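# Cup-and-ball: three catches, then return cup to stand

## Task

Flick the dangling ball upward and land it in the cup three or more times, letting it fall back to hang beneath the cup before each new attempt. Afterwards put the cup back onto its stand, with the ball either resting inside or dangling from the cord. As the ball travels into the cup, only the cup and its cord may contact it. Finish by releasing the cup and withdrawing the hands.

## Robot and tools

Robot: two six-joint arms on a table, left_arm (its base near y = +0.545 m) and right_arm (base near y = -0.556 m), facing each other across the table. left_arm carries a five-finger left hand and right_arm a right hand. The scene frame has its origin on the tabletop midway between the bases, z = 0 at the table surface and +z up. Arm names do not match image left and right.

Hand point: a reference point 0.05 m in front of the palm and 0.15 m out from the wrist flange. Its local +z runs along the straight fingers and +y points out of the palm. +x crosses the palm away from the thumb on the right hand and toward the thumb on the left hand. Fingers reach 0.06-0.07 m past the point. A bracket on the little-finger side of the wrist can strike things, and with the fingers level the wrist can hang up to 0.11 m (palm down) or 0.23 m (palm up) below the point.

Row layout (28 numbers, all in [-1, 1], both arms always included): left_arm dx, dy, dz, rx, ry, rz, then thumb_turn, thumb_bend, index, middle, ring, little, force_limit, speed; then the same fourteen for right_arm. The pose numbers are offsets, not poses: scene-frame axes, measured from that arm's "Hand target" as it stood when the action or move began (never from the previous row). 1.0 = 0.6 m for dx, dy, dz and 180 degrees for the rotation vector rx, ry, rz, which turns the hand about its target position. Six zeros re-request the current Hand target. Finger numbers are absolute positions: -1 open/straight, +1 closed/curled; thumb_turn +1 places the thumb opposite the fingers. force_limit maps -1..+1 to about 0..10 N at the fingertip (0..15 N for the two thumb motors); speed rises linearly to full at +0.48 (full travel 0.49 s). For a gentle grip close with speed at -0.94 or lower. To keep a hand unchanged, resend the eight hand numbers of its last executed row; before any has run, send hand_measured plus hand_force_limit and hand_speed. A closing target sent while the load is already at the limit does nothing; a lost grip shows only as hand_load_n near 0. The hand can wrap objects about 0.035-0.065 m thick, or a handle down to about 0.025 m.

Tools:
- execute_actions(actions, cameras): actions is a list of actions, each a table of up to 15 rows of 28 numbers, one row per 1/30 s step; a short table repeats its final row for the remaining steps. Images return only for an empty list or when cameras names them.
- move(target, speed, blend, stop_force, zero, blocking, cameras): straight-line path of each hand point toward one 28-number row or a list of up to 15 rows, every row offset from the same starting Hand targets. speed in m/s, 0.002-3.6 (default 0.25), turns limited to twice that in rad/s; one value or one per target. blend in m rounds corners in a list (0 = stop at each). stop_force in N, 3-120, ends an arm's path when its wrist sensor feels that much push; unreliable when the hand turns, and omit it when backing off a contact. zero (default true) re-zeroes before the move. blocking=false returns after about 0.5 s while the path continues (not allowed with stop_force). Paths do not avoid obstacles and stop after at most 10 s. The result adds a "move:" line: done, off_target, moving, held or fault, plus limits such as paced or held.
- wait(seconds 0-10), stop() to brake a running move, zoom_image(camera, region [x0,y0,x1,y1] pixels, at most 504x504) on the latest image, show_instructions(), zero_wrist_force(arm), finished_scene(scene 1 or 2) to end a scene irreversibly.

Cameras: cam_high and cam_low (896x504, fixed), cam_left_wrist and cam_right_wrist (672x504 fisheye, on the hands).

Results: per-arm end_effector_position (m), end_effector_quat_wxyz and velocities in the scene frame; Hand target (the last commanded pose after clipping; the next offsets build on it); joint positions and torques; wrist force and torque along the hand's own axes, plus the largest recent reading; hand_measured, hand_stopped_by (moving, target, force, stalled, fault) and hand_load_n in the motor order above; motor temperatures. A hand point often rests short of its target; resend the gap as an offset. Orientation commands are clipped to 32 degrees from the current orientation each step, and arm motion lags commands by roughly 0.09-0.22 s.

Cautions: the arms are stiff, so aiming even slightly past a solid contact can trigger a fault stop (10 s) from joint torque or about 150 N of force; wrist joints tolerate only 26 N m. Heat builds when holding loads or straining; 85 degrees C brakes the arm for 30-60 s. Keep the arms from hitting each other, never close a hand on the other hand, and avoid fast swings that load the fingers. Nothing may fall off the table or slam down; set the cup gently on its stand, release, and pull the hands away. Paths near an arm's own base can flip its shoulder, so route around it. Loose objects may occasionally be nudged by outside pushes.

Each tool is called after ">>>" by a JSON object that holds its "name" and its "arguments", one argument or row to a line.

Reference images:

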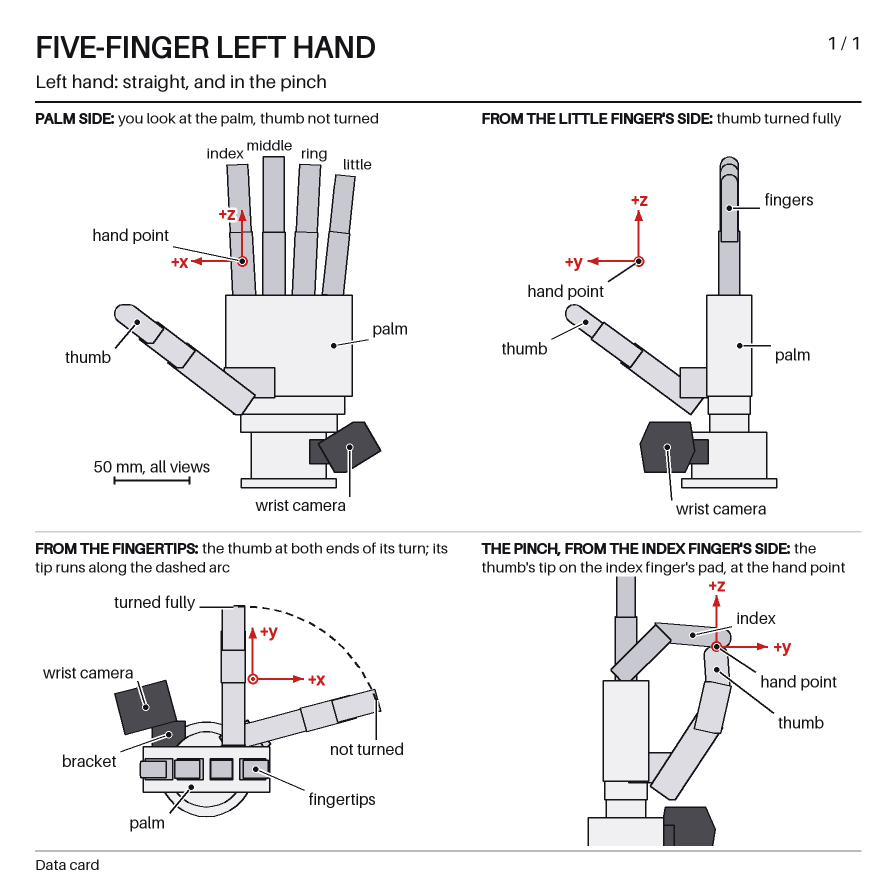

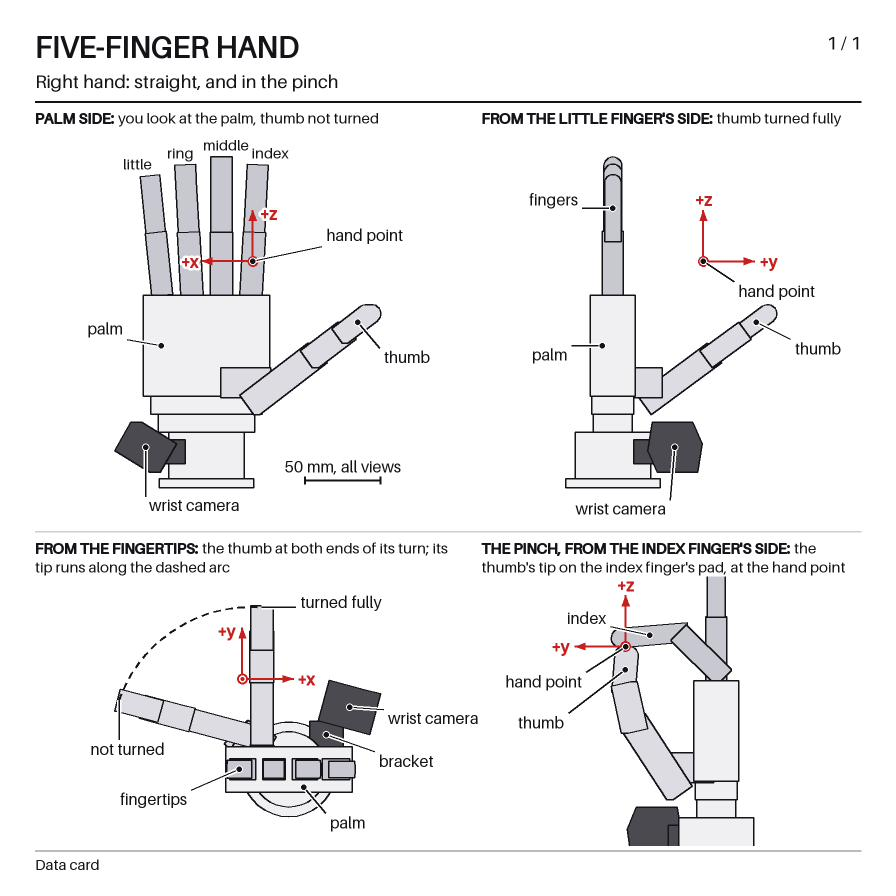

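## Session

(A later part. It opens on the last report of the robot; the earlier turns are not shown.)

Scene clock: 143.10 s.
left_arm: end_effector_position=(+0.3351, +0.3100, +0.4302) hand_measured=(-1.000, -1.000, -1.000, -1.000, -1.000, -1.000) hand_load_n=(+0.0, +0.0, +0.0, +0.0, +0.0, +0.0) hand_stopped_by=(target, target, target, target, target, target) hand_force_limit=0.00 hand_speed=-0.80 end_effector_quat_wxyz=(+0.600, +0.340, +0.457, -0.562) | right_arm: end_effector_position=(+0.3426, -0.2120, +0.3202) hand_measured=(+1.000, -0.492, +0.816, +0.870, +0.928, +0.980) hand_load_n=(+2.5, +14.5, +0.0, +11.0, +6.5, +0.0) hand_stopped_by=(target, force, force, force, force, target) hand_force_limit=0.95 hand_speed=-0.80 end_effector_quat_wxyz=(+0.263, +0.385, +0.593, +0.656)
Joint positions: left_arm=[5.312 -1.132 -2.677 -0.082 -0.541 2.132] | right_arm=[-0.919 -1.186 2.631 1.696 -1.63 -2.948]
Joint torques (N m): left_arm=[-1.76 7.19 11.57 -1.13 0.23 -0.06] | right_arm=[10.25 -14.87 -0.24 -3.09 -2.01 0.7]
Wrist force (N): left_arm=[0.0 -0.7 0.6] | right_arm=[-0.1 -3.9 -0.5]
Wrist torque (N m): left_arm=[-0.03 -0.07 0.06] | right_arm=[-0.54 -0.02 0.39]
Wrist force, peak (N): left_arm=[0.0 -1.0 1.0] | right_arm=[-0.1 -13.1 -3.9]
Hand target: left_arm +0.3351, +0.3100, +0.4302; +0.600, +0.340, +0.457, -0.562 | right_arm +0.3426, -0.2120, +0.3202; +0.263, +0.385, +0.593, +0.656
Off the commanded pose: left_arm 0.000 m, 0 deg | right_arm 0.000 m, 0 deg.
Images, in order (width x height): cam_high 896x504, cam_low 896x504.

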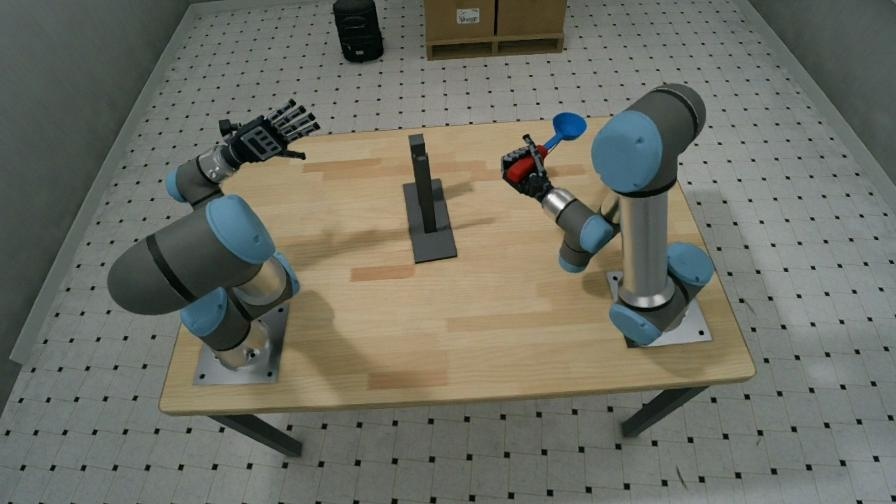

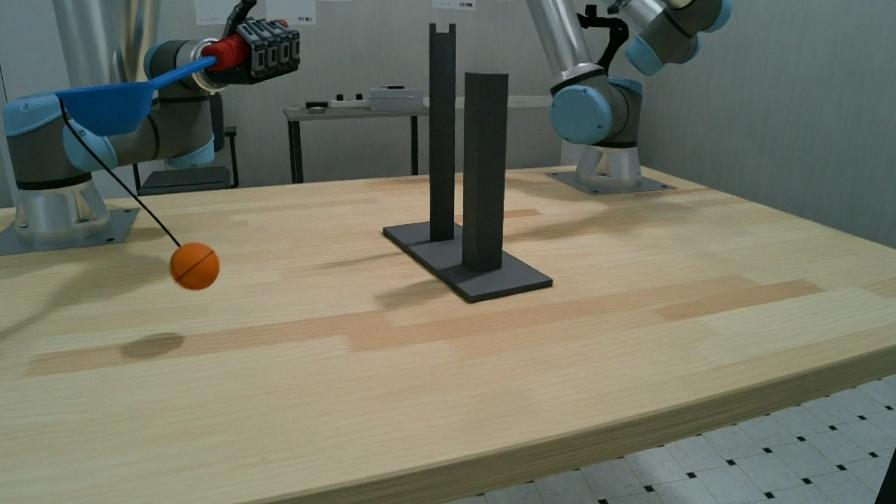

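>>> {"name": "move", "arguments": {
  "target": [0,0,0,0,0,0,-1,-1,-1,-1,-1,-1,0,-0.8,0,0,0,0,0,0,1,0.98,0.99,0.99,0.99,1.0,1.0,-0.8],
  "cameras": ["cam_low","cam_high","cam_left_wrist","cam_right_wrist"]
}}

>>> {"name": "zoom_image", "arguments": {
  "camera": "cam_left_wrist",
  "region": [300, 160, 540, 340]
}}

>>> {"name": "zoom_image", "arguments": {
  "camera": "cam_low",
  "region": [20, 0, 320, 200]
}}

Scene clock: 147.07 s.
left_arm: end_effector_position=(+0.3351, +0.3100, +0.4302) hand_measured=(-1.000, -1.000, -1.000, -1.000, -1.000, -1.000) hand_load_n=(+0.0, +0.0, +0.0, -0.5, +0.0, +0.0) hand_stopped_by=(target, target, target, target, target, target) hand_force_limit=0.00 hand_speed=-0.80 end_effector_quat_wxyz=(+0.600, +0.340, +0.457, -0.562) | right_arm: end_effector_position=(+0.3426, -0.2120, +0.3202) hand_measured=(+1.000, -0.488, +0.886, +0.870, +0.944, +1.000) hand_load_n=(+3.0, +15.0, +10.5, +10.5, +3.0, +0.0) hand_stopped_by=(target, force, force, force, force, target) hand_force_limit=1.00 hand_speed=-0.80 end_effector_quat_wxyz=(+0.263, +0.385, +0.593, +0.656)
Joint positions: left_arm=[5.312 -1.132 -2.677 -0.082 -0.541 2.132] | right_arm=[-0.919 -1.186 2.631 1.697 -1.63 -2.948]
Joint torques (N m): left_arm=[-2.33 7.97 12.47 -1.13 0.29 -0.01] | right_arm=[7.78 -11.53 -15.17 -1.56 -1.03 -1.66]
Wrist force (N): left_arm=[0.5 -0.5 0.6] | right_arm=[0.3 -5.7 -0.1]
Wrist torque (N m): left_arm=[0.00 -0.11 0.07] | right_arm=[-0.58 0.07 0.42]
Wrist force, peak (N): left_arm=[0.4 -1.0 0.7] | right_arm=[0.3 -6.6 -0.6]
Hand target: left_arm +0.3351, +0.3100, +0.4302; +0.600, +0.340, +0.457, -0.562 | right_arm +0.3426, -0.2120, +0.3202; +0.263, +0.385, +0.593, +0.656
Off the commanded pose: left_arm 0.000 m, 0 deg | right_arm 0.000 m, 0 deg.
move: done
camera_calibration:
cam_left_wrist: T_world_to_cam=[[-0.958793, -0.22695, -0.170909, 0.467126], [0.128072, 0.191713, -0.973059, 0.321743], [0.253601, -0.954851, -0.154747, 0.394133], [0, 0, 0, 1]] pos_world=[0.306718, 0.42067, 0.453902]
cam_right_wrist: T_world_to_cam=[[-0.00975853, 0.00331641, 0.999947, -0.315874], [0.113151, -0.993568, 0.0043995, -0.244161], [0.99353, 0.113188, 0.0093205, -0.208246], [0, 0, 0, 1]] pos_world=[0.231443, -0.217972, 0.318872]

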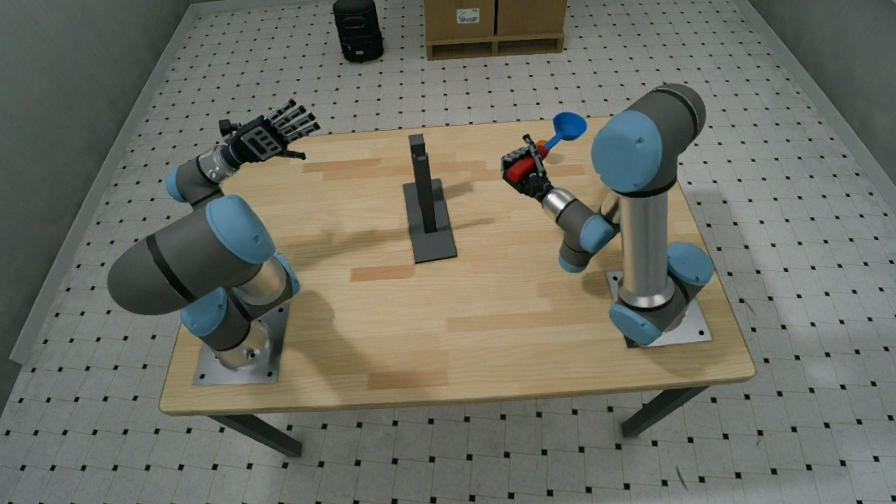

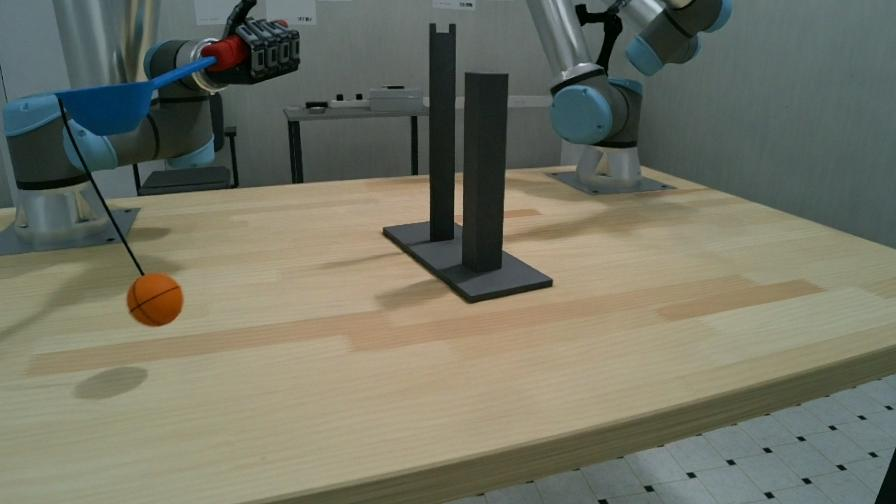

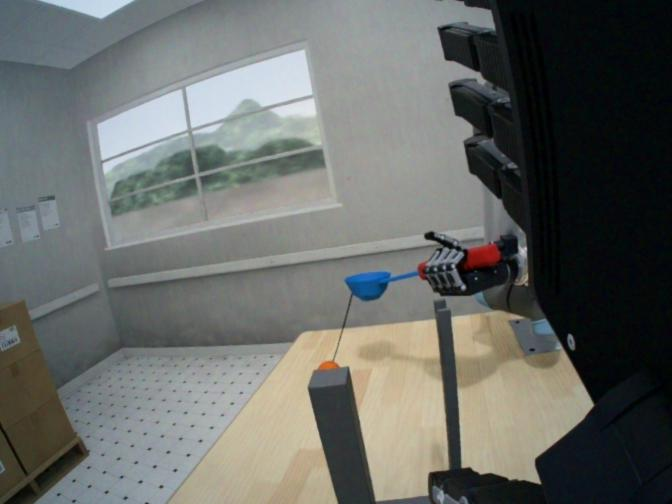

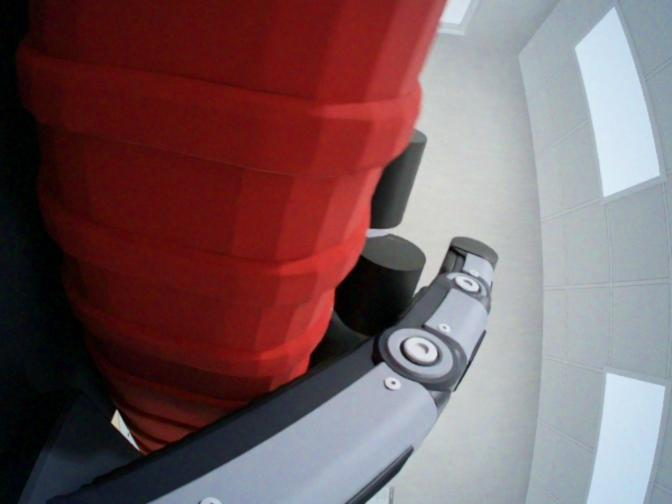

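Scaled by 2.100 from the camera's 672x504 image, which has a finer 960x720 frame.

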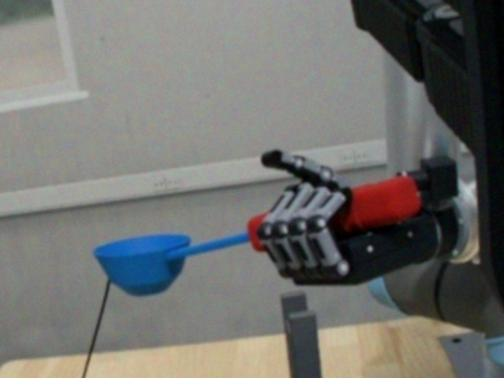

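Scaled by 1.680 from the camera's 896x504 image, which has a finer 1280x720 frame.

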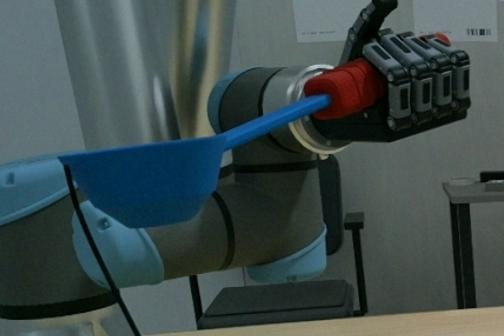

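>>> {"name": "move", "arguments": {
  "target": [0,0,0,0,0,0,-1,-1,-1,-1,-1,-1,0,-0.8,0,0,-0.068,0,0,0,1,0.98,0.99,0.99,0.99,1.0,1.0,-0.8],
  "speed": 0.08
}}

>>> {"name": "wait", "arguments": {
  "seconds": 1.0,
  "cameras": ["cam_low"]
}}

>>> {"name": "move", "arguments": {
  "target": [
    [0,0,0,0,0,0,-1,-1,-1,-1,-1,-1,0,-0.8,0,0,0.3002,0,0,0,1,0.98,0.99,0.99,0.99,1.0,1.0,-0.8],
    [0,0,0,0,0,0,-1,-1,-1,-1,-1,-1,0,-0.8,0.03,0.22,0.3002,0,0,0.1286,1,0.98,0.99,0.99,0.99,1.0,1.0,-0.8],
    [0,0,0,0,0,0,-1,-1,-1,-1,-1,-1,0,-0.8,-0.03,0.4817,0.3002,0,0,0.2572,1,0.98,0.99,0.99,0.99,1.0,1.0,-0.8]
  ],
  "speed": [0.15,0.2,0.2],
  "blend": [0.03,0.05,0],
  "cameras": ["cam_low","cam_high","cam_left_wrist","cam_right_wrist"]
}}

>>> {"name": "zoom_image", "arguments": {
  "camera": "cam_high",
  "region": [370, 80, 510, 200]
}}

>>> {"name": "zoom_image", "arguments": {
  "camera": "cam_left_wrist",
  "region": [250, 180, 550, 400]
}}

Scene clock: 157.43 s.
left_arm: end_effector_position=(+0.3351, +0.3100, +0.4302) hand_measured=(-1.000, -1.000, -1.000, -1.000, -1.000, -1.000) hand_load_n=(+0.0, +0.0, +0.0, +0.0, +0.0, -0.5) hand_stopped_by=(target, target, target, target, target, target) hand_force_limit=0.00 hand_speed=-0.80 end_effector_quat_wxyz=(+0.600, +0.340, +0.457, -0.562) | right_arm: end_effector_position=(+0.3426, -0.2119, +0.2794) hand_measured=(+1.000, -0.488, +0.886, +0.870, +0.944, +1.000) hand_load_n=(+2.5, +15.0, +10.0, +11.0, +5.0, +0.0) hand_stopped_by=(target, force, force, force, force, target) hand_force_limit=1.00 hand_speed=-0.80 end_effector_quat_wxyz=(+0.263, +0.385, +0.593, +0.656)
Joint positions: left_arm=[5.312 -1.132 -2.677 -0.082 -0.541 2.132] | right_arm=[-0.919 -0.991 2.623 1.509 -1.63 -2.948]
Joint torques (N m): left_arm=[-1.42 7.6 11.54 -1.04 0.38 -0.04] | right_arm=[-8.44 -13.6 8.57 -3.21 2.38 -1.69]
Wrist force (N): left_arm=[0.5 -0.3 0.3] | right_arm=[0.1 -5.2 -0.6]
Wrist torque (N m): left_arm=[0.06 -0.14 0.07] | right_arm=[-0.54 -0.02 0.34]
Wrist force, peak (N): left_arm=[0.5 -0.7 1.4] | right_arm=[0.1 -6.7 -0.8]
Hand target: left_arm +0.3351, +0.3100, +0.4302; +0.600, +0.340, +0.457, -0.562 | right_arm +0.3426, -0.2120, +0.2794; +0.263, +0.385, +0.593, +0.656
Off the commanded pose: left_arm 0.000 m, 0 deg | right_arm 0.000 m, 0 deg.
move: done

Scene clock: 158.43 s.
left_arm: end_effector_position=(+0.3351, +0.3100, +0.4302) hand_measured=(-1.000, -1.000, -1.000, -1.000, -1.000, -1.000) hand_load_n=(+0.0, +0.0, -0.5, +0.0, +0.0, +0.0) hand_stopped_by=(target, target, target, target, target, target) hand_force_limit=0.00 hand_speed=-0.80 end_effector_quat_wxyz=(+0.600, +0.340, +0.457, -0.562) | right_arm: end_effector_position=(+0.3426, -0.2120, +0.2794) hand_measured=(+1.000, -0.488, +0.886, +0.870, +0.944, +1.000) hand_load_n=(+3.0, +15.0, +10.5, +10.5, +5.0, +0.0) hand_stopped_by=(target, force, force, force, force, target) hand_force_limit=1.00 hand_speed=-0.80 end_effector_quat_wxyz=(+0.263, +0.385, +0.593, +0.656)
Joint positions: left_arm=[5.312 -1.132 -2.677 -0.082 -0.541 2.132] | right_arm=[-0.919 -0.991 2.624 1.509 -1.63 -2.948]
Joint torques (N m): left_arm=[-1.06 7.29 12.02 -0.89 0.41 -0.17] | right_arm=[-9.81 -13.94 9.62 -3.97 2.22 -2.03]
Wrist force (N): left_arm=[0.3 -0.9 0.9] | right_arm=[0.2 -4.4 -0.5]
Wrist torque (N m): left_arm=[-0.07 -0.10 0.09] | right_arm=[-0.57 -0.02 0.34]
Wrist force, peak (N): left_arm=[0.4 -1.0 0.9] | right_arm=[0.1 -5.6 -0.6]
Hand target: left_arm +0.3351, +0.3100, +0.4302; +0.600, +0.340, +0.457, -0.562 | right_arm +0.3426, -0.2120, +0.2794; +0.263, +0.385, +0.593, +0.656
Off the commanded pose: left_arm 0.000 m, 0 deg | right_arm 0.000 m, 0 deg.
wait: 1.00 s; at rest by 0.17 s
Images, in order (width x height): cam_low 896x504.

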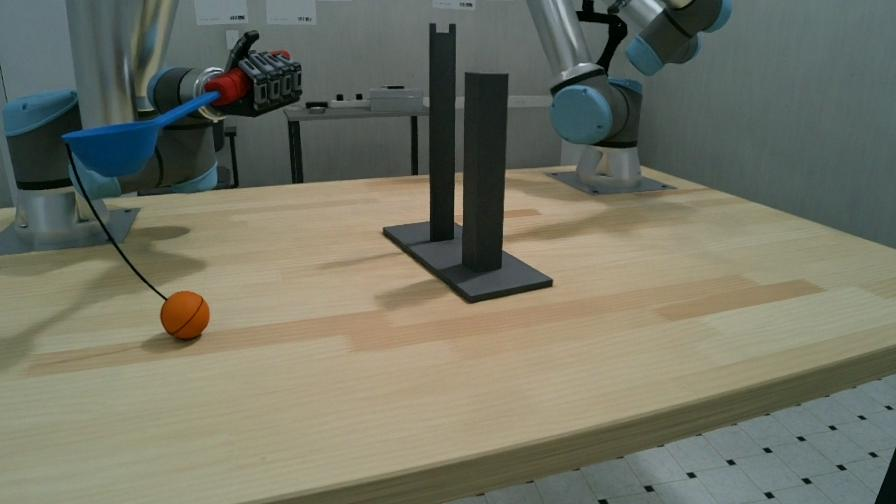

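Scene clock: 162.13 s.
left_arm: end_effector_position=(+0.3351, +0.3100, +0.4302) hand_measured=(-1.000, -1.000, -1.000, -1.000, -1.000, -1.000) hand_load_n=(+0.0, +0.0, +0.0, +0.0, +0.0, +0.0) hand_stopped_by=(target, target, target, target, target, target) hand_force_limit=0.00 hand_speed=-0.80 end_effector_quat_wxyz=(+0.600, +0.340, +0.457, -0.562) | right_arm: end_effector_position=(+0.3246, +0.0770, +0.4594) hand_measured=(+1.000, -0.488, +0.886, +0.870, +0.944, +1.000) hand_load_n=(+2.5, +15.0, +10.5, +10.5, +5.0, +0.0) hand_stopped_by=(target, force, force, force, force, target) hand_force_limit=1.00 hand_speed=-0.80 end_effector_quat_wxyz=(-0.016, +0.121, +0.697, +0.707)
Joint positions: left_arm=[5.312 -1.132 -2.677 -0.082 -0.541 2.132] | right_arm=[-0.821 -1.256 1.981 2.417 -0.92 -2.948]
Joint torques (N m): left_arm=[-1.33 7.81 11.71 -1.02 0.26 -0.21] | right_arm=[-9.88 -28.34 -29.23 -3.31 1.92 -0.82]
Wrist force (N): left_arm=[0.1 -0.7 0.4] | right_arm=[0.1 -4.2 -0.3]
Wrist torque (N m): left_arm=[-0.01 -0.09 0.06] | right_arm=[-0.54 0.01 0.36]
Wrist force, peak (N): left_arm=[0.5 -0.6 1.0] | right_arm=[0.0 -7.6 -0.6]
Hand target: left_arm +0.3351, +0.3100, +0.4302; +0.600, +0.340, +0.457, -0.562 | right_arm +0.3246, +0.0771, +0.4595; -0.016, +0.121, +0.697, +0.707
Off the commanded pose: left_arm 0.000 m, 0 deg | right_arm 0.000 m, 0 deg.
move: done
camera_calibration:
cam_left_wrist: T_world_to_cam=[[-0.958793, -0.22695, -0.170909, 0.467126], [0.128072, 0.191713, -0.973059, 0.321743], [0.253601, -0.954851, -0.154747, 0.394133], [0, 0, 0, 1]] pos_world=[0.306718, 0.42067, 0.453902]
cam_right_wrist: T_world_to_cam=[[-0.00908022, -0.00468225, 0.999948, -0.455894], [0.796337, -0.604838, 0.00439914, -0.20729], [0.604785, 0.796335, 0.0092207, -0.150691], [0, 0, 0, 1]] pos_world=[0.252069, -0.00751128, 0.458172]

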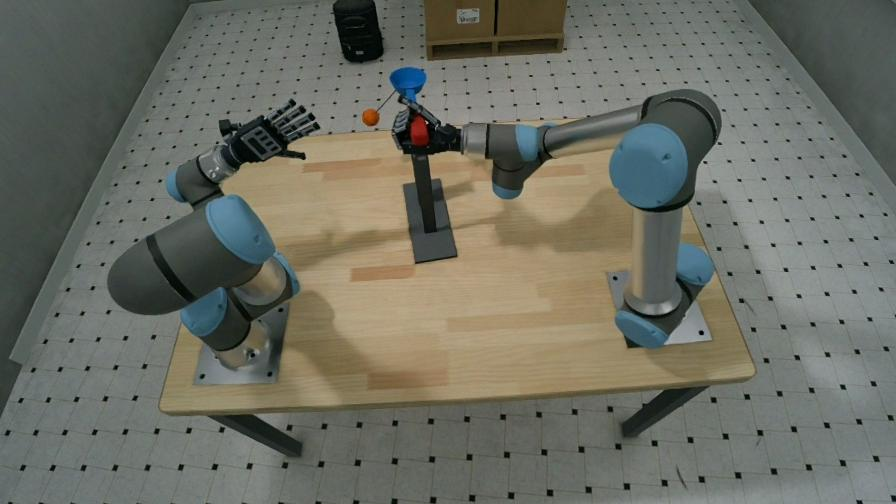

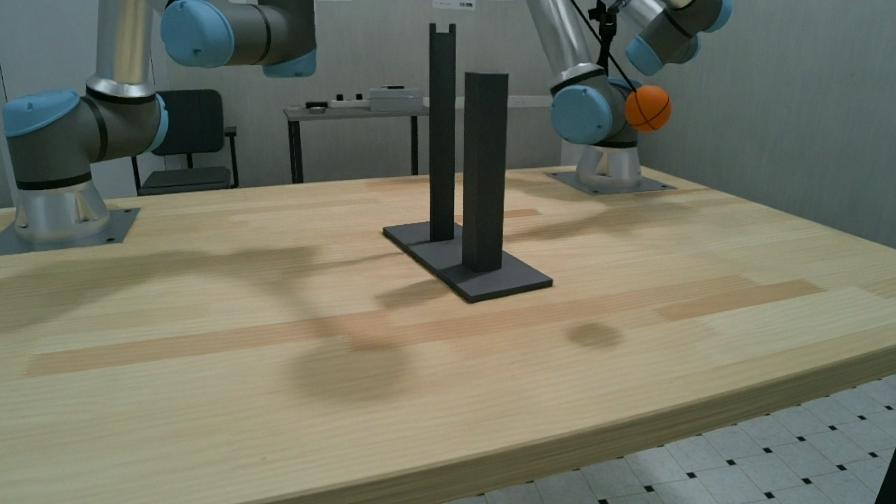

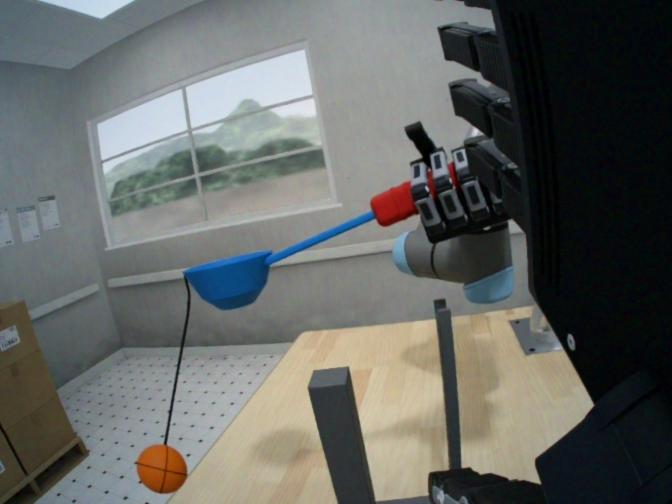

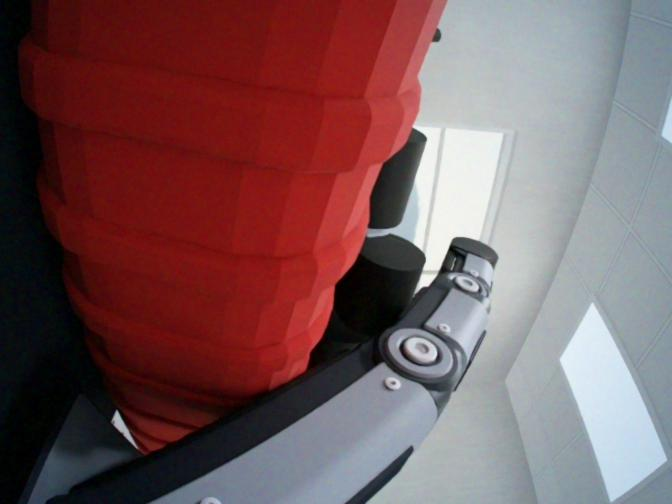

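Scaled by 3.600 from the camera's 896x504 image, which has a finer 1280x720 frame.

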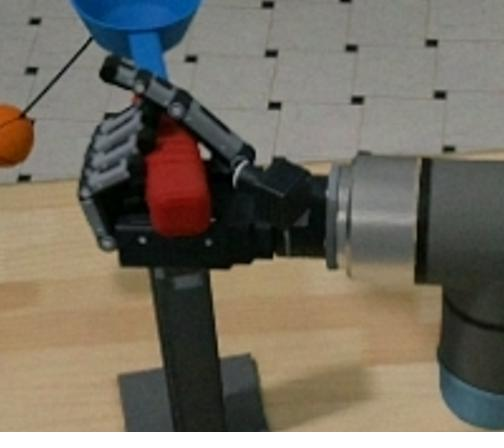

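Scaled by 1.680 from the camera's 672x504 image, which has a finer 960x720 frame.

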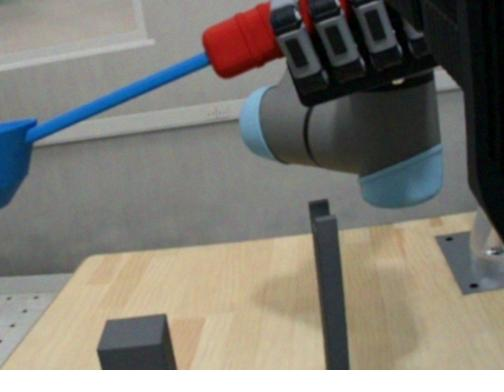

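>>> {"name": "move", "arguments": {
  "target": [
    [0,0,0,0,0,0,-1,-1,-1,-1,-1,-1,0,-0.8,0.1257,-0.1617,0,0,0,0,1,0.98,0.99,0.99,0.99,1.0,1.0,-0.8],
    [0,0,0,0,0,0,-1,-1,-1,-1,-1,-1,0,-0.8,0.1257,-0.3283,-0.1,0,0,0,1,0.98,0.99,0.99,0.99,1.0,1.0,-0.8],
    [0,0,0,0,0,0,-1,-1,-1,-1,-1,-1,0,-0.8,0.1257,-0.3283,-0.3042,0,0,0,1,0.98,0.99,0.99,0.99,1.0,1.0,-0.8]
  ],
  "speed": [0.15,0.15,0.1],
  "blend": [0.05,0.05,0]
}}

>>> {"name": "wait", "arguments": {
  "seconds": 1.5,
  "cameras": ["cam_low","cam_high","cam_right_wrist"]
}}

>>> {"name": "zoom_image", "arguments": {
  "camera": "cam_high",
  "region": [420, 80, 560, 200]
}}

Scene clock: 170.00 s.
left_arm: end_effector_position=(+0.3351, +0.3100, +0.4302) hand_measured=(-1.000, -1.000, -1.000, -1.000, -1.000, -1.000) hand_load_n=(+0.0, +0.0, +0.0, -0.5, +0.0, +0.0) hand_stopped_by=(target, target, target, target, target, target) hand_force_limit=0.00 hand_speed=-0.80 end_effector_quat_wxyz=(+0.600, +0.340, +0.457, -0.562) | right_arm: end_effector_position=(+0.4001, -0.1199, +0.2771) hand_measured=(+1.000, -0.488, +0.886, +0.870, +0.944, +1.000) hand_load_n=(+2.5, +15.5, +10.0, +11.0, +5.5, +0.0) hand_stopped_by=(target, force, force, force, force, target) hand_force_limit=1.00 hand_speed=-0.80 end_effector_quat_wxyz=(-0.016, +0.121, +0.697, +0.707)
Joint positions: left_arm=[5.312 -1.132 -2.677 -0.082 -0.541 2.132] | right_arm=[-1.389 -0.954 2.332 1.763 -0.351 -2.948]
Joint torques (N m): left_arm=[-1.31 6.95 11.43 -0.96 0.27 -0.43] | right_arm=[8.4 -22.26 3.22 -0.69 -1.78 -2.07]
Wrist force (N): left_arm=[0.0 -0.7 0.7] | right_arm=[0.2 -3.4 -0.4]
Wrist torque (N m): left_arm=[-0.02 -0.08 0.06] | right_arm=[-0.54 -0.06 0.24]
Wrist force, peak (N): left_arm=[0.0 -1.0 0.9] | right_arm=[-0.2 -6.9 -0.3]
Hand target: left_arm +0.3351, +0.3100, +0.4302; +0.600, +0.340, +0.457, -0.562 | right_arm +0.4000, -0.1199, +0.2770; -0.016, +0.121, +0.697, +0.707
Off the commanded pose: left_arm 0.000 m, 0 deg | right_arm 0.000 m, 0 deg.
move: done

Scene clock: 171.50 s.
left_arm: end_effector_position=(+0.3351, +0.3100, +0.4302) hand_measured=(-1.000, -1.000, -1.000, -1.000, -1.000, -1.000) hand_load_n=(+0.0, +0.0, +0.0, +0.5, +0.0, +0.0) hand_stopped_by=(target, target, target, target, target, target) hand_force_limit=0.00 hand_speed=-0.80 end_effector_quat_wxyz=(+0.600, +0.340, +0.457, -0.562) | right_arm: end_effector_position=(+0.4000, -0.1199, +0.2770) hand_measured=(+1.000, -0.488, +0.886, +0.870, +0.944, +1.000) hand_load_n=(+2.5, +15.0, +10.0, +10.5, +5.0, +0.0) hand_stopped_by=(target, force, force, force, force, target) hand_force_limit=1.00 hand_speed=-0.80 end_effector_quat_wxyz=(-0.016, +0.121, +0.697, +0.707)
Joint positions: left_arm=[5.312 -1.132 -2.677 -0.082 -0.541 2.132] | right_arm=[-1.389 -0.954 2.332 1.763 -0.351 -2.948]
Joint torques (N m): left_arm=[-1.35 7.71 11.72 -1.1 0.36 -0.36] | right_arm=[0.19 -19.56 4.36 -2.7 -0.5 -1.85]
Wrist force (N): left_arm=[0.5 -0.8 0.6] | right_arm=[0.0 -3.5 -0.4]
Wrist torque (N m): left_arm=[-0.03 -0.14 0.10] | right_arm=[-0.55 0.01 0.24]
Wrist force, peak (N): left_arm=[0.6 -0.8 0.8] | right_arm=[0.0 -5.3 -0.6]
Hand target: left_arm +0.3351, +0.3100, +0.4302; +0.600, +0.340, +0.457, -0.562 | right_arm +0.4000, -0.1199, +0.2770; -0.016, +0.121, +0.697, +0.707
Off the commanded pose: left_arm 0.000 m, 0 deg | right_arm 0.000 m, 0 deg.
wait: 1.50 s; at rest by 0.17 s
camera_calibration:
cam_right_wrist: T_world_to_cam=[[-0.00914112, -0.00476394, 0.999947, -0.273638], [0.796469, -0.604663, 0.00440027, -0.385632], [0.60461, 0.796467, 0.00932163, -0.037753], [0, 0, 0, 1]] pos_world=[0.327468, -0.204412, 0.275672]
Images, in order (width x height): cam_high 896x504, cam_low 896x504, cam_right_wrist 672x504.

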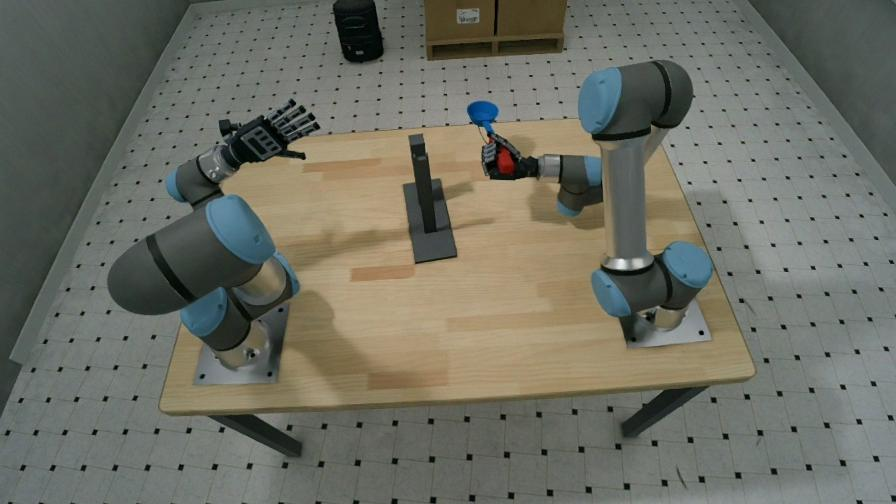

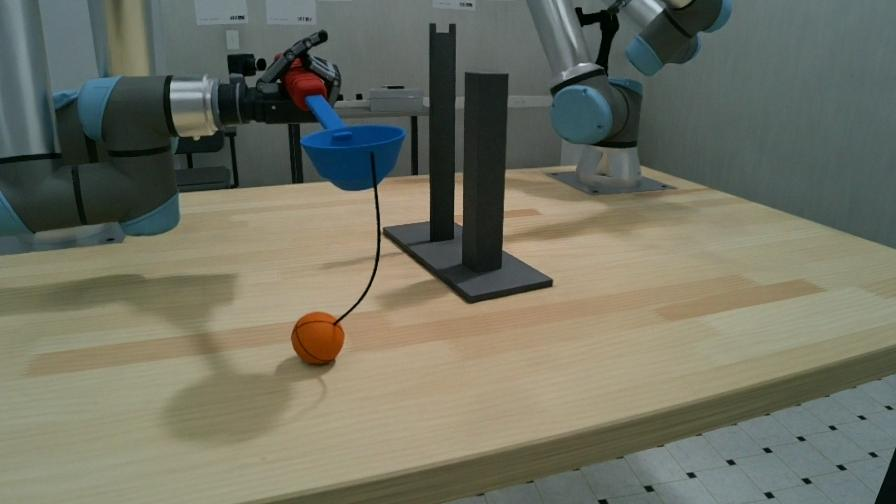

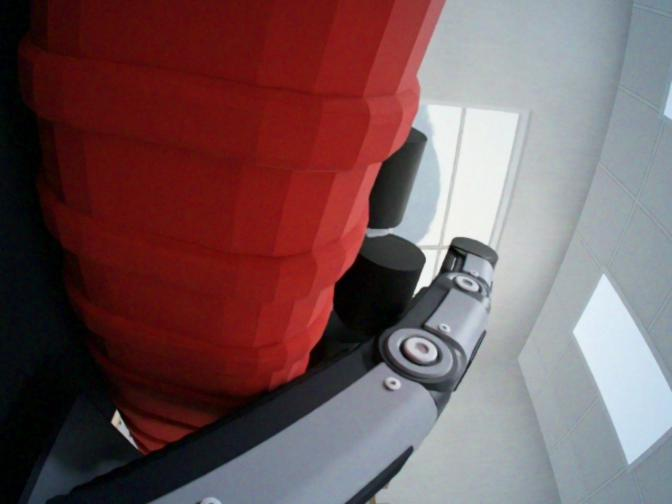

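Scaled by 3.600 from the camera's 896x504 image, which has a finer 1280x720 frame.

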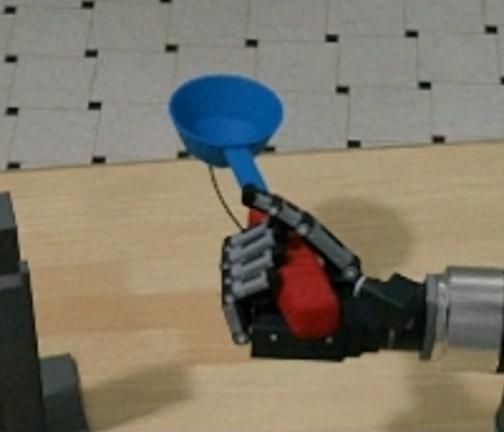

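>>> {"name": "move", "arguments": {
  "target": [0,0,0,0,0,0,-1,-1,-1,-1,-1,-1,0,-0.8,0,-0.08,0,0,0,0,1,0.98,0.99,0.99,0.99,1.0,1.0,-0.8],
  "speed": 0.08
}}

>>> {"name": "move", "arguments": {
  "target": [
    [0,0,0,0,0,0,-1,-1,-1,-1,-1,-1,0,-0.8,0,0,0.03,0,0,0,1,0.98,0.99,0.99,0.99,1.0,1.0,-0.8],
    [0,0,0,0,0,0,-1,-1,-1,-1,-1,-1,0,-0.8,0,0,0.3042,0,0,0,1,0.98,0.99,0.99,0.99,1.0,1.0,-0.8]
  ],
  "speed": [0.015,0.12],
  "blend": [0.005,0]
}}

>>> {"name": "wait", "arguments": {
  "seconds": 0.21,
  "cameras": ["cam_low"]
}}

>>> {"name": "wait", "arguments": {
  "seconds": 0.21,
  "cameras": ["cam_low"]
}}

>>> {"name": "wait", "arguments": {
  "seconds": 0.21,
  "cameras": ["cam_low","cam_high"]
}}

Scene clock: 175.87 s.
left_arm: end_effector_position=(+0.3351, +0.3100, +0.4302) hand_measured=(-1.000, -1.000, -1.000, -1.000, -1.000, -1.000) hand_load_n=(+0.0, +0.0, +0.0, +0.0, +0.0, +0.0) hand_stopped_by=(target, target, target, target, target, target) hand_force_limit=0.00 hand_speed=-0.80 end_effector_quat_wxyz=(+0.600, +0.340, +0.457, -0.562) | right_arm: end_effector_position=(+0.4000, -0.1679, +0.2770) hand_measured=(+1.000, -0.488, +0.886, +0.870, +0.944, +1.000) hand_load_n=(+2.5, +15.0, +10.0, +10.5, +5.0, +0.0) hand_stopped_by=(target, force, force, force, force, target) hand_force_limit=1.00 hand_speed=-0.80 end_effector_quat_wxyz=(-0.016, +0.121, +0.697, +0.707)
Joint positions: left_arm=[5.312 -1.132 -2.677 -0.082 -0.541 2.132] | right_arm=[-1.544 -0.969 2.403 1.707 -0.196 -2.948]
Joint torques (N m): left_arm=[-0.04 7.98 12.4 -0.98 0.33 -0.49] | right_arm=[-6.85 -18.49 -14.42 1.69 1.3 1.5]
Wrist force (N): left_arm=[0.4 -0.7 0.4] | right_arm=[0.1 -3.8 -0.7]
Wrist torque (N m): left_arm=[-0.01 -0.12 0.08] | right_arm=[-0.50 0.00 0.28]
Wrist force, peak (N): left_arm=[0.1 -0.8 1.0] | right_arm=[0.3 -5.6 -0.4]
Hand target: left_arm +0.3351, +0.3100, +0.4302; +0.600, +0.340, +0.457, -0.562 | right_arm +0.4000, -0.1679, +0.2770; -0.016, +0.121, +0.697, +0.707
Off the commanded pose: left_arm 0.000 m, 0 deg | right_arm 0.000 m, 0 deg.
move: done

Scene clock: 178.83 s.
left_arm: end_effector_position=(+0.3351, +0.3100, +0.4302) hand_measured=(-1.000, -1.000, -1.000, -1.000, -1.000, -1.000) hand_load_n=(+0.0, +0.0, -0.5, +0.0, +0.0, +0.0) hand_stopped_by=(target, target, target, target, target, target) hand_force_limit=0.00 hand_speed=-0.80 end_effector_quat_wxyz=(+0.600, +0.340, +0.457, -0.562) | right_arm: end_effector_position=(+0.4000, -0.1679, +0.4595) hand_measured=(+1.000, -0.488, +0.886, +0.870, +0.944, +1.000) hand_load_n=(+2.5, +15.0, +10.0, +10.5, +5.5, +0.0) hand_stopped_by=(target, force, force, force, force, target) hand_force_limit=1.00 hand_speed=-0.80 end_effector_quat_wxyz=(-0.016, +0.121, +0.697, +0.707) end_effector_velocity=(+0.001, +0.000, +0.000) end_effector_angular_velocity=(+0.001, +0.004, -0.002)
Joint positions: left_arm=[5.312 -1.132 -2.677 -0.082 -0.541 2.132] | right_arm=[-1.544 -1.524 2.32 2.345 -0.196 -2.948]
Joint velocities: left_arm=[within noise] | right_arm=[0 0.001 -0.002 0 -0.001 0.005]
Joint torques (N m): left_arm=[0.34 7.54 11.24 -0.97 0.28 -0.37] | right_arm=[-10.32 -11.96 -19.18 -2.66 2.23 1.1]
Wrist force (N): left_arm=[0.7 -0.6 0.9] | right_arm=[0.0 -5.5 -0.5]
Wrist torque (N m): left_arm=[-0.04 -0.15 0.10] | right_arm=[-0.52 -0.02 0.41]
Wrist force, peak (N): left_arm=[0.5 -1.1 0.8] | right_arm=[-0.6 -6.8 -0.6]
Hand target: left_arm +0.3351, +0.3100, +0.4302; +0.600, +0.340, +0.457, -0.562 | right_arm +0.4000, -0.1679, +0.4595; -0.016, +0.121, +0.697, +0.707
Off the commanded pose: left_arm 0.000 m, 0 deg | right_arm 0.000 m, 0 deg.
move: done

Scene clock: 179.07 s.
left_arm: end_effector_position=(+0.3351, +0.3100, +0.4302) hand_measured=(-1.000, -1.000, -1.000, -1.000, -1.000, -1.000) hand_load_n=(+0.0, +0.0, +0.0, +0.0, +0.0, +0.0) hand_stopped_by=(target, target, target, target, target, target) hand_force_limit=0.00 hand_speed=-0.80 end_effector_quat_wxyz=(+0.600, +0.340, +0.457, -0.562) | right_arm: end_effector_position=(+0.4000, -0.1679, +0.4595) hand_measured=(+1.000, -0.488, +0.886, +0.870, +0.944, +1.000) hand_load_n=(+2.5, +15.0, +10.5, +10.5, +5.5, +0.0) hand_stopped_by=(target, force, force, force, force, target) hand_force_limit=1.00 hand_speed=-0.80 end_effector_quat_wxyz=(-0.016, +0.121, +0.697, +0.707)
Joint positions: left_arm=[5.312 -1.132 -2.677 -0.082 -0.541 2.132] | right_arm=[-1.545 -1.524 2.32 2.345 -0.196 -2.948]
Joint torques (N m): left_arm=[-0.43 6.85 11.22 -1 0.37 -0.46] | right_arm=[-9.91 -6.84 -25.05 -1.82 2.14 0.89]
Wrist force (N): left_arm=[0.1 -0.2 0.7] | right_arm=[-0.3 -3.7 -0.6]
Wrist torque (N m): left_arm=[0.05 -0.08 0.05] | right_arm=[-0.48 0.05 0.37]
Wrist force, peak (N): left_arm=[0.1 -0.9 0.4] | right_arm=[-0.1 -5.5 -0.5]
Hand target: left_arm +0.3351, +0.3100, +0.4302; +0.600, +0.340, +0.457, -0.562 | right_arm +0.4000, -0.1679, +0.4595; -0.016, +0.121, +0.697, +0.707
Off the commanded pose: left_arm 0.000 m, 0 deg | right_arm 0.000 m, 0 deg.
wait: 0.23 s; at rest by 0.17 s
Images, in order (width x height): cam_low 896x504.

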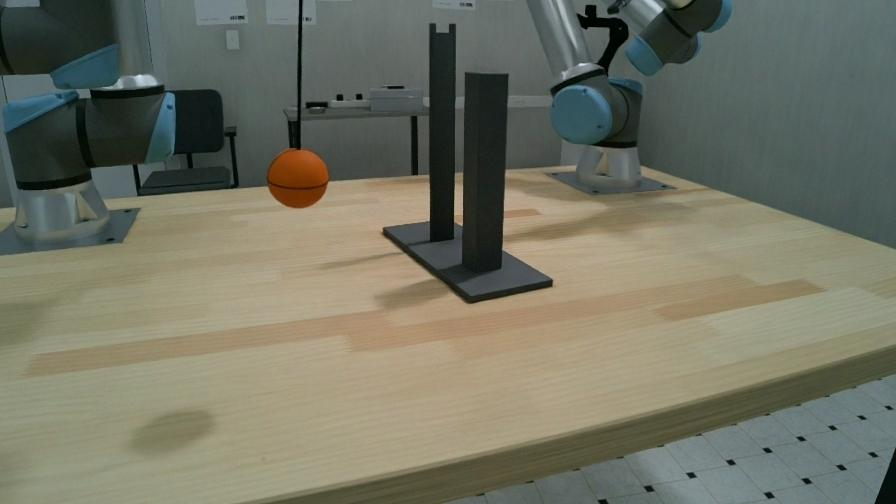

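Scene clock: 179.30 s.
left_arm: end_effector_position=(+0.3351, +0.3100, +0.4302) hand_measured=(-1.000, -1.000, -1.000, -1.000, -1.000, -1.000) hand_load_n=(+0.0, +0.0, +0.0, +0.0, +0.0, +0.0) hand_stopped_by=(target, target, target, target, target, target) hand_force_limit=0.00 hand_speed=-0.80 end_effector_quat_wxyz=(+0.600, +0.340, +0.457, -0.562) | right_arm: end_effector_position=(+0.4000, -0.1679, +0.4595) hand_measured=(+1.000, -0.488, +0.886, +0.870, +0.944, +1.000) hand_load_n=(+2.5, +15.0, +10.5, +10.5, +5.5, +0.0) hand_stopped_by=(target, force, force, force, force, target) hand_force_limit=1.00 hand_speed=-0.80 end_effector_quat_wxyz=(-0.016, +0.121, +0.697, +0.707)
Joint positions: left_arm=[5.312 -1.132 -2.677 -0.082 -0.541 2.132] | right_arm=[-1.545 -1.524 2.32 2.345 -0.196 -2.948]
Joint torques (N m): left_arm=[-1.01 7.89 10.89 -0.86 0.35 -0.39] | right_arm=[-9.41 -6.98 -27.97 -1.26 2.12 0.85]
Wrist force (N): left_arm=[0.2 -0.6 0.7] | right_arm=[-0.1 -5.3 -0.4]
Wrist torque (N m): left_arm=[-0.02 -0.08 0.06] | right_arm=[-0.51 0.00 0.37]
Wrist force, peak (N): left_arm=[0.3 -0.4 0.9] | right_arm=[0.0 -5.9 -0.3]
Hand target: left_arm +0.3351, +0.3100, +0.4302; +0.600, +0.340, +0.457, -0.562 | right_arm +0.4000, -0.1679, +0.4595; -0.016, +0.121, +0.697, +0.707
Off the commanded pose: left_arm 0.000 m, 0 deg | right_arm 0.000 m, 0 deg.
wait: 0.23 s; at rest by 0.17 s
Images, in order (width x height): cam_low 896x504.

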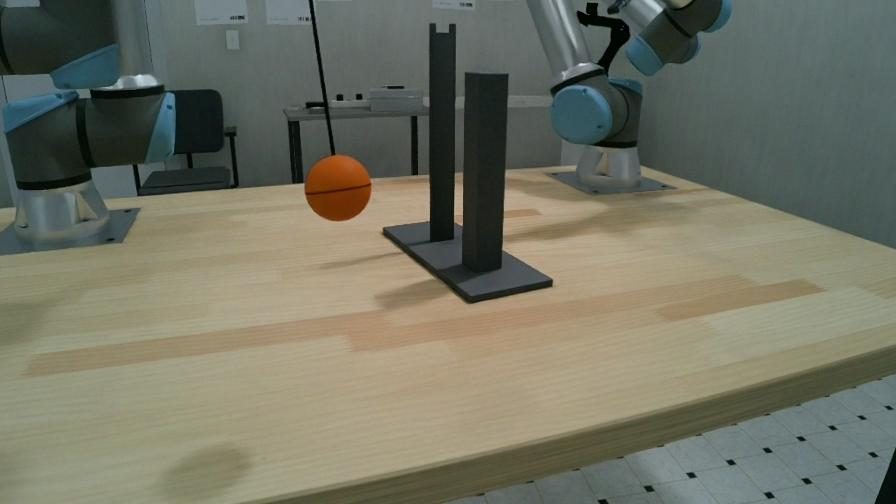

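Scene clock: 179.53 s.
left_arm: end_effector_position=(+0.3351, +0.3100, +0.4302) hand_measured=(-1.000, -1.000, -1.000, -1.000, -1.000, -1.000) hand_load_n=(+0.0, +0.0, +0.0, +0.0, +0.0, +0.0) hand_stopped_by=(target, target, target, target, target, target) hand_force_limit=0.00 hand_speed=-0.80 end_effector_quat_wxyz=(+0.600, +0.340, +0.457, -0.562) | right_arm: end_effector_position=(+0.4000, -0.1679, +0.4595) hand_measured=(+1.000, -0.488, +0.886, +0.870, +0.944, +1.000) hand_load_n=(+3.0, +15.0, +10.0, +11.0, +5.5, +0.0) hand_stopped_by=(target, force, force, force, force, target) hand_force_limit=1.00 hand_speed=-0.80 end_effector_quat_wxyz=(-0.016, +0.121, +0.697, +0.707)
Joint positions: left_arm=[5.312 -1.132 -2.677 -0.082 -0.541 2.132] | right_arm=[-1.545 -1.524 2.32 2.345 -0.196 -2.948]
Joint torques (N m): left_arm=[-0.37 7.66 11.37 -1.23 0.3 -0.47] | right_arm=[-10.2 -6.75 -27.76 -0.71 1.92 0.71]
Wrist force (N): left_arm=[-0.1 -0.7 0.7] | right_arm=[0.1 -3.4 -0.6]
Wrist torque (N m): left_arm=[-0.03 -0.05 0.05] | right_arm=[-0.44 0.00 0.40]
Wrist force, peak (N): left_arm=[0.3 -0.9 0.5] | right_arm=[-0.2 -5.5 -0.3]
Hand target: left_arm +0.3351, +0.3100, +0.4302; +0.600, +0.340, +0.457, -0.562 | right_arm +0.4000, -0.1679, +0.4595; -0.016, +0.121, +0.697, +0.707
Off the commanded pose: left_arm 0.000 m, 0 deg | right_arm 0.000 m, 0 deg.
wait: 0.23 s; at rest by 0.17 s
Images, in order (width x height): cam_high 896x504, cam_low 896x504.

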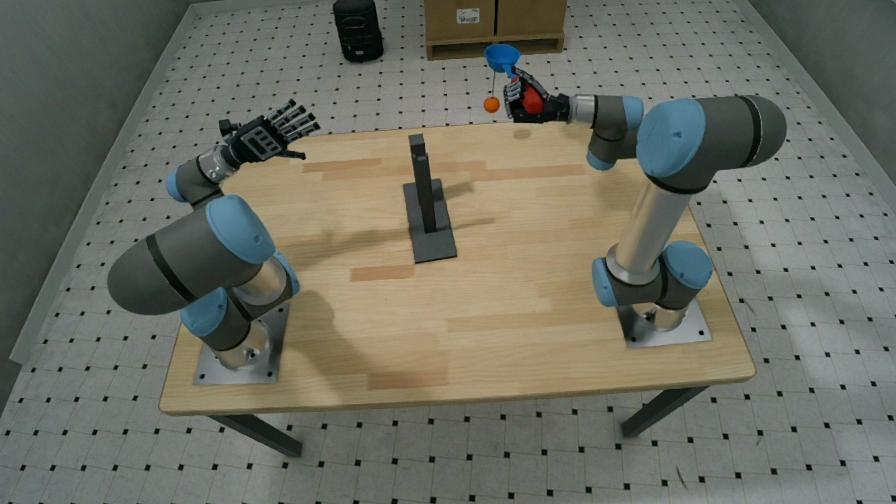

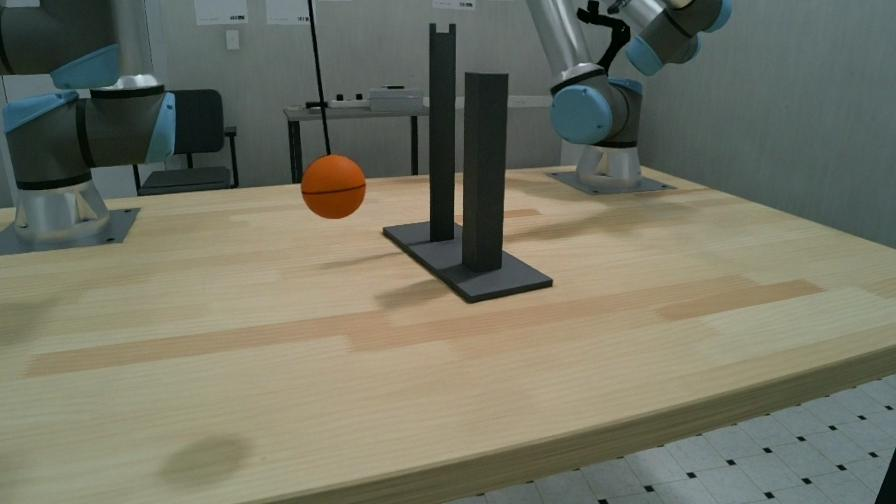

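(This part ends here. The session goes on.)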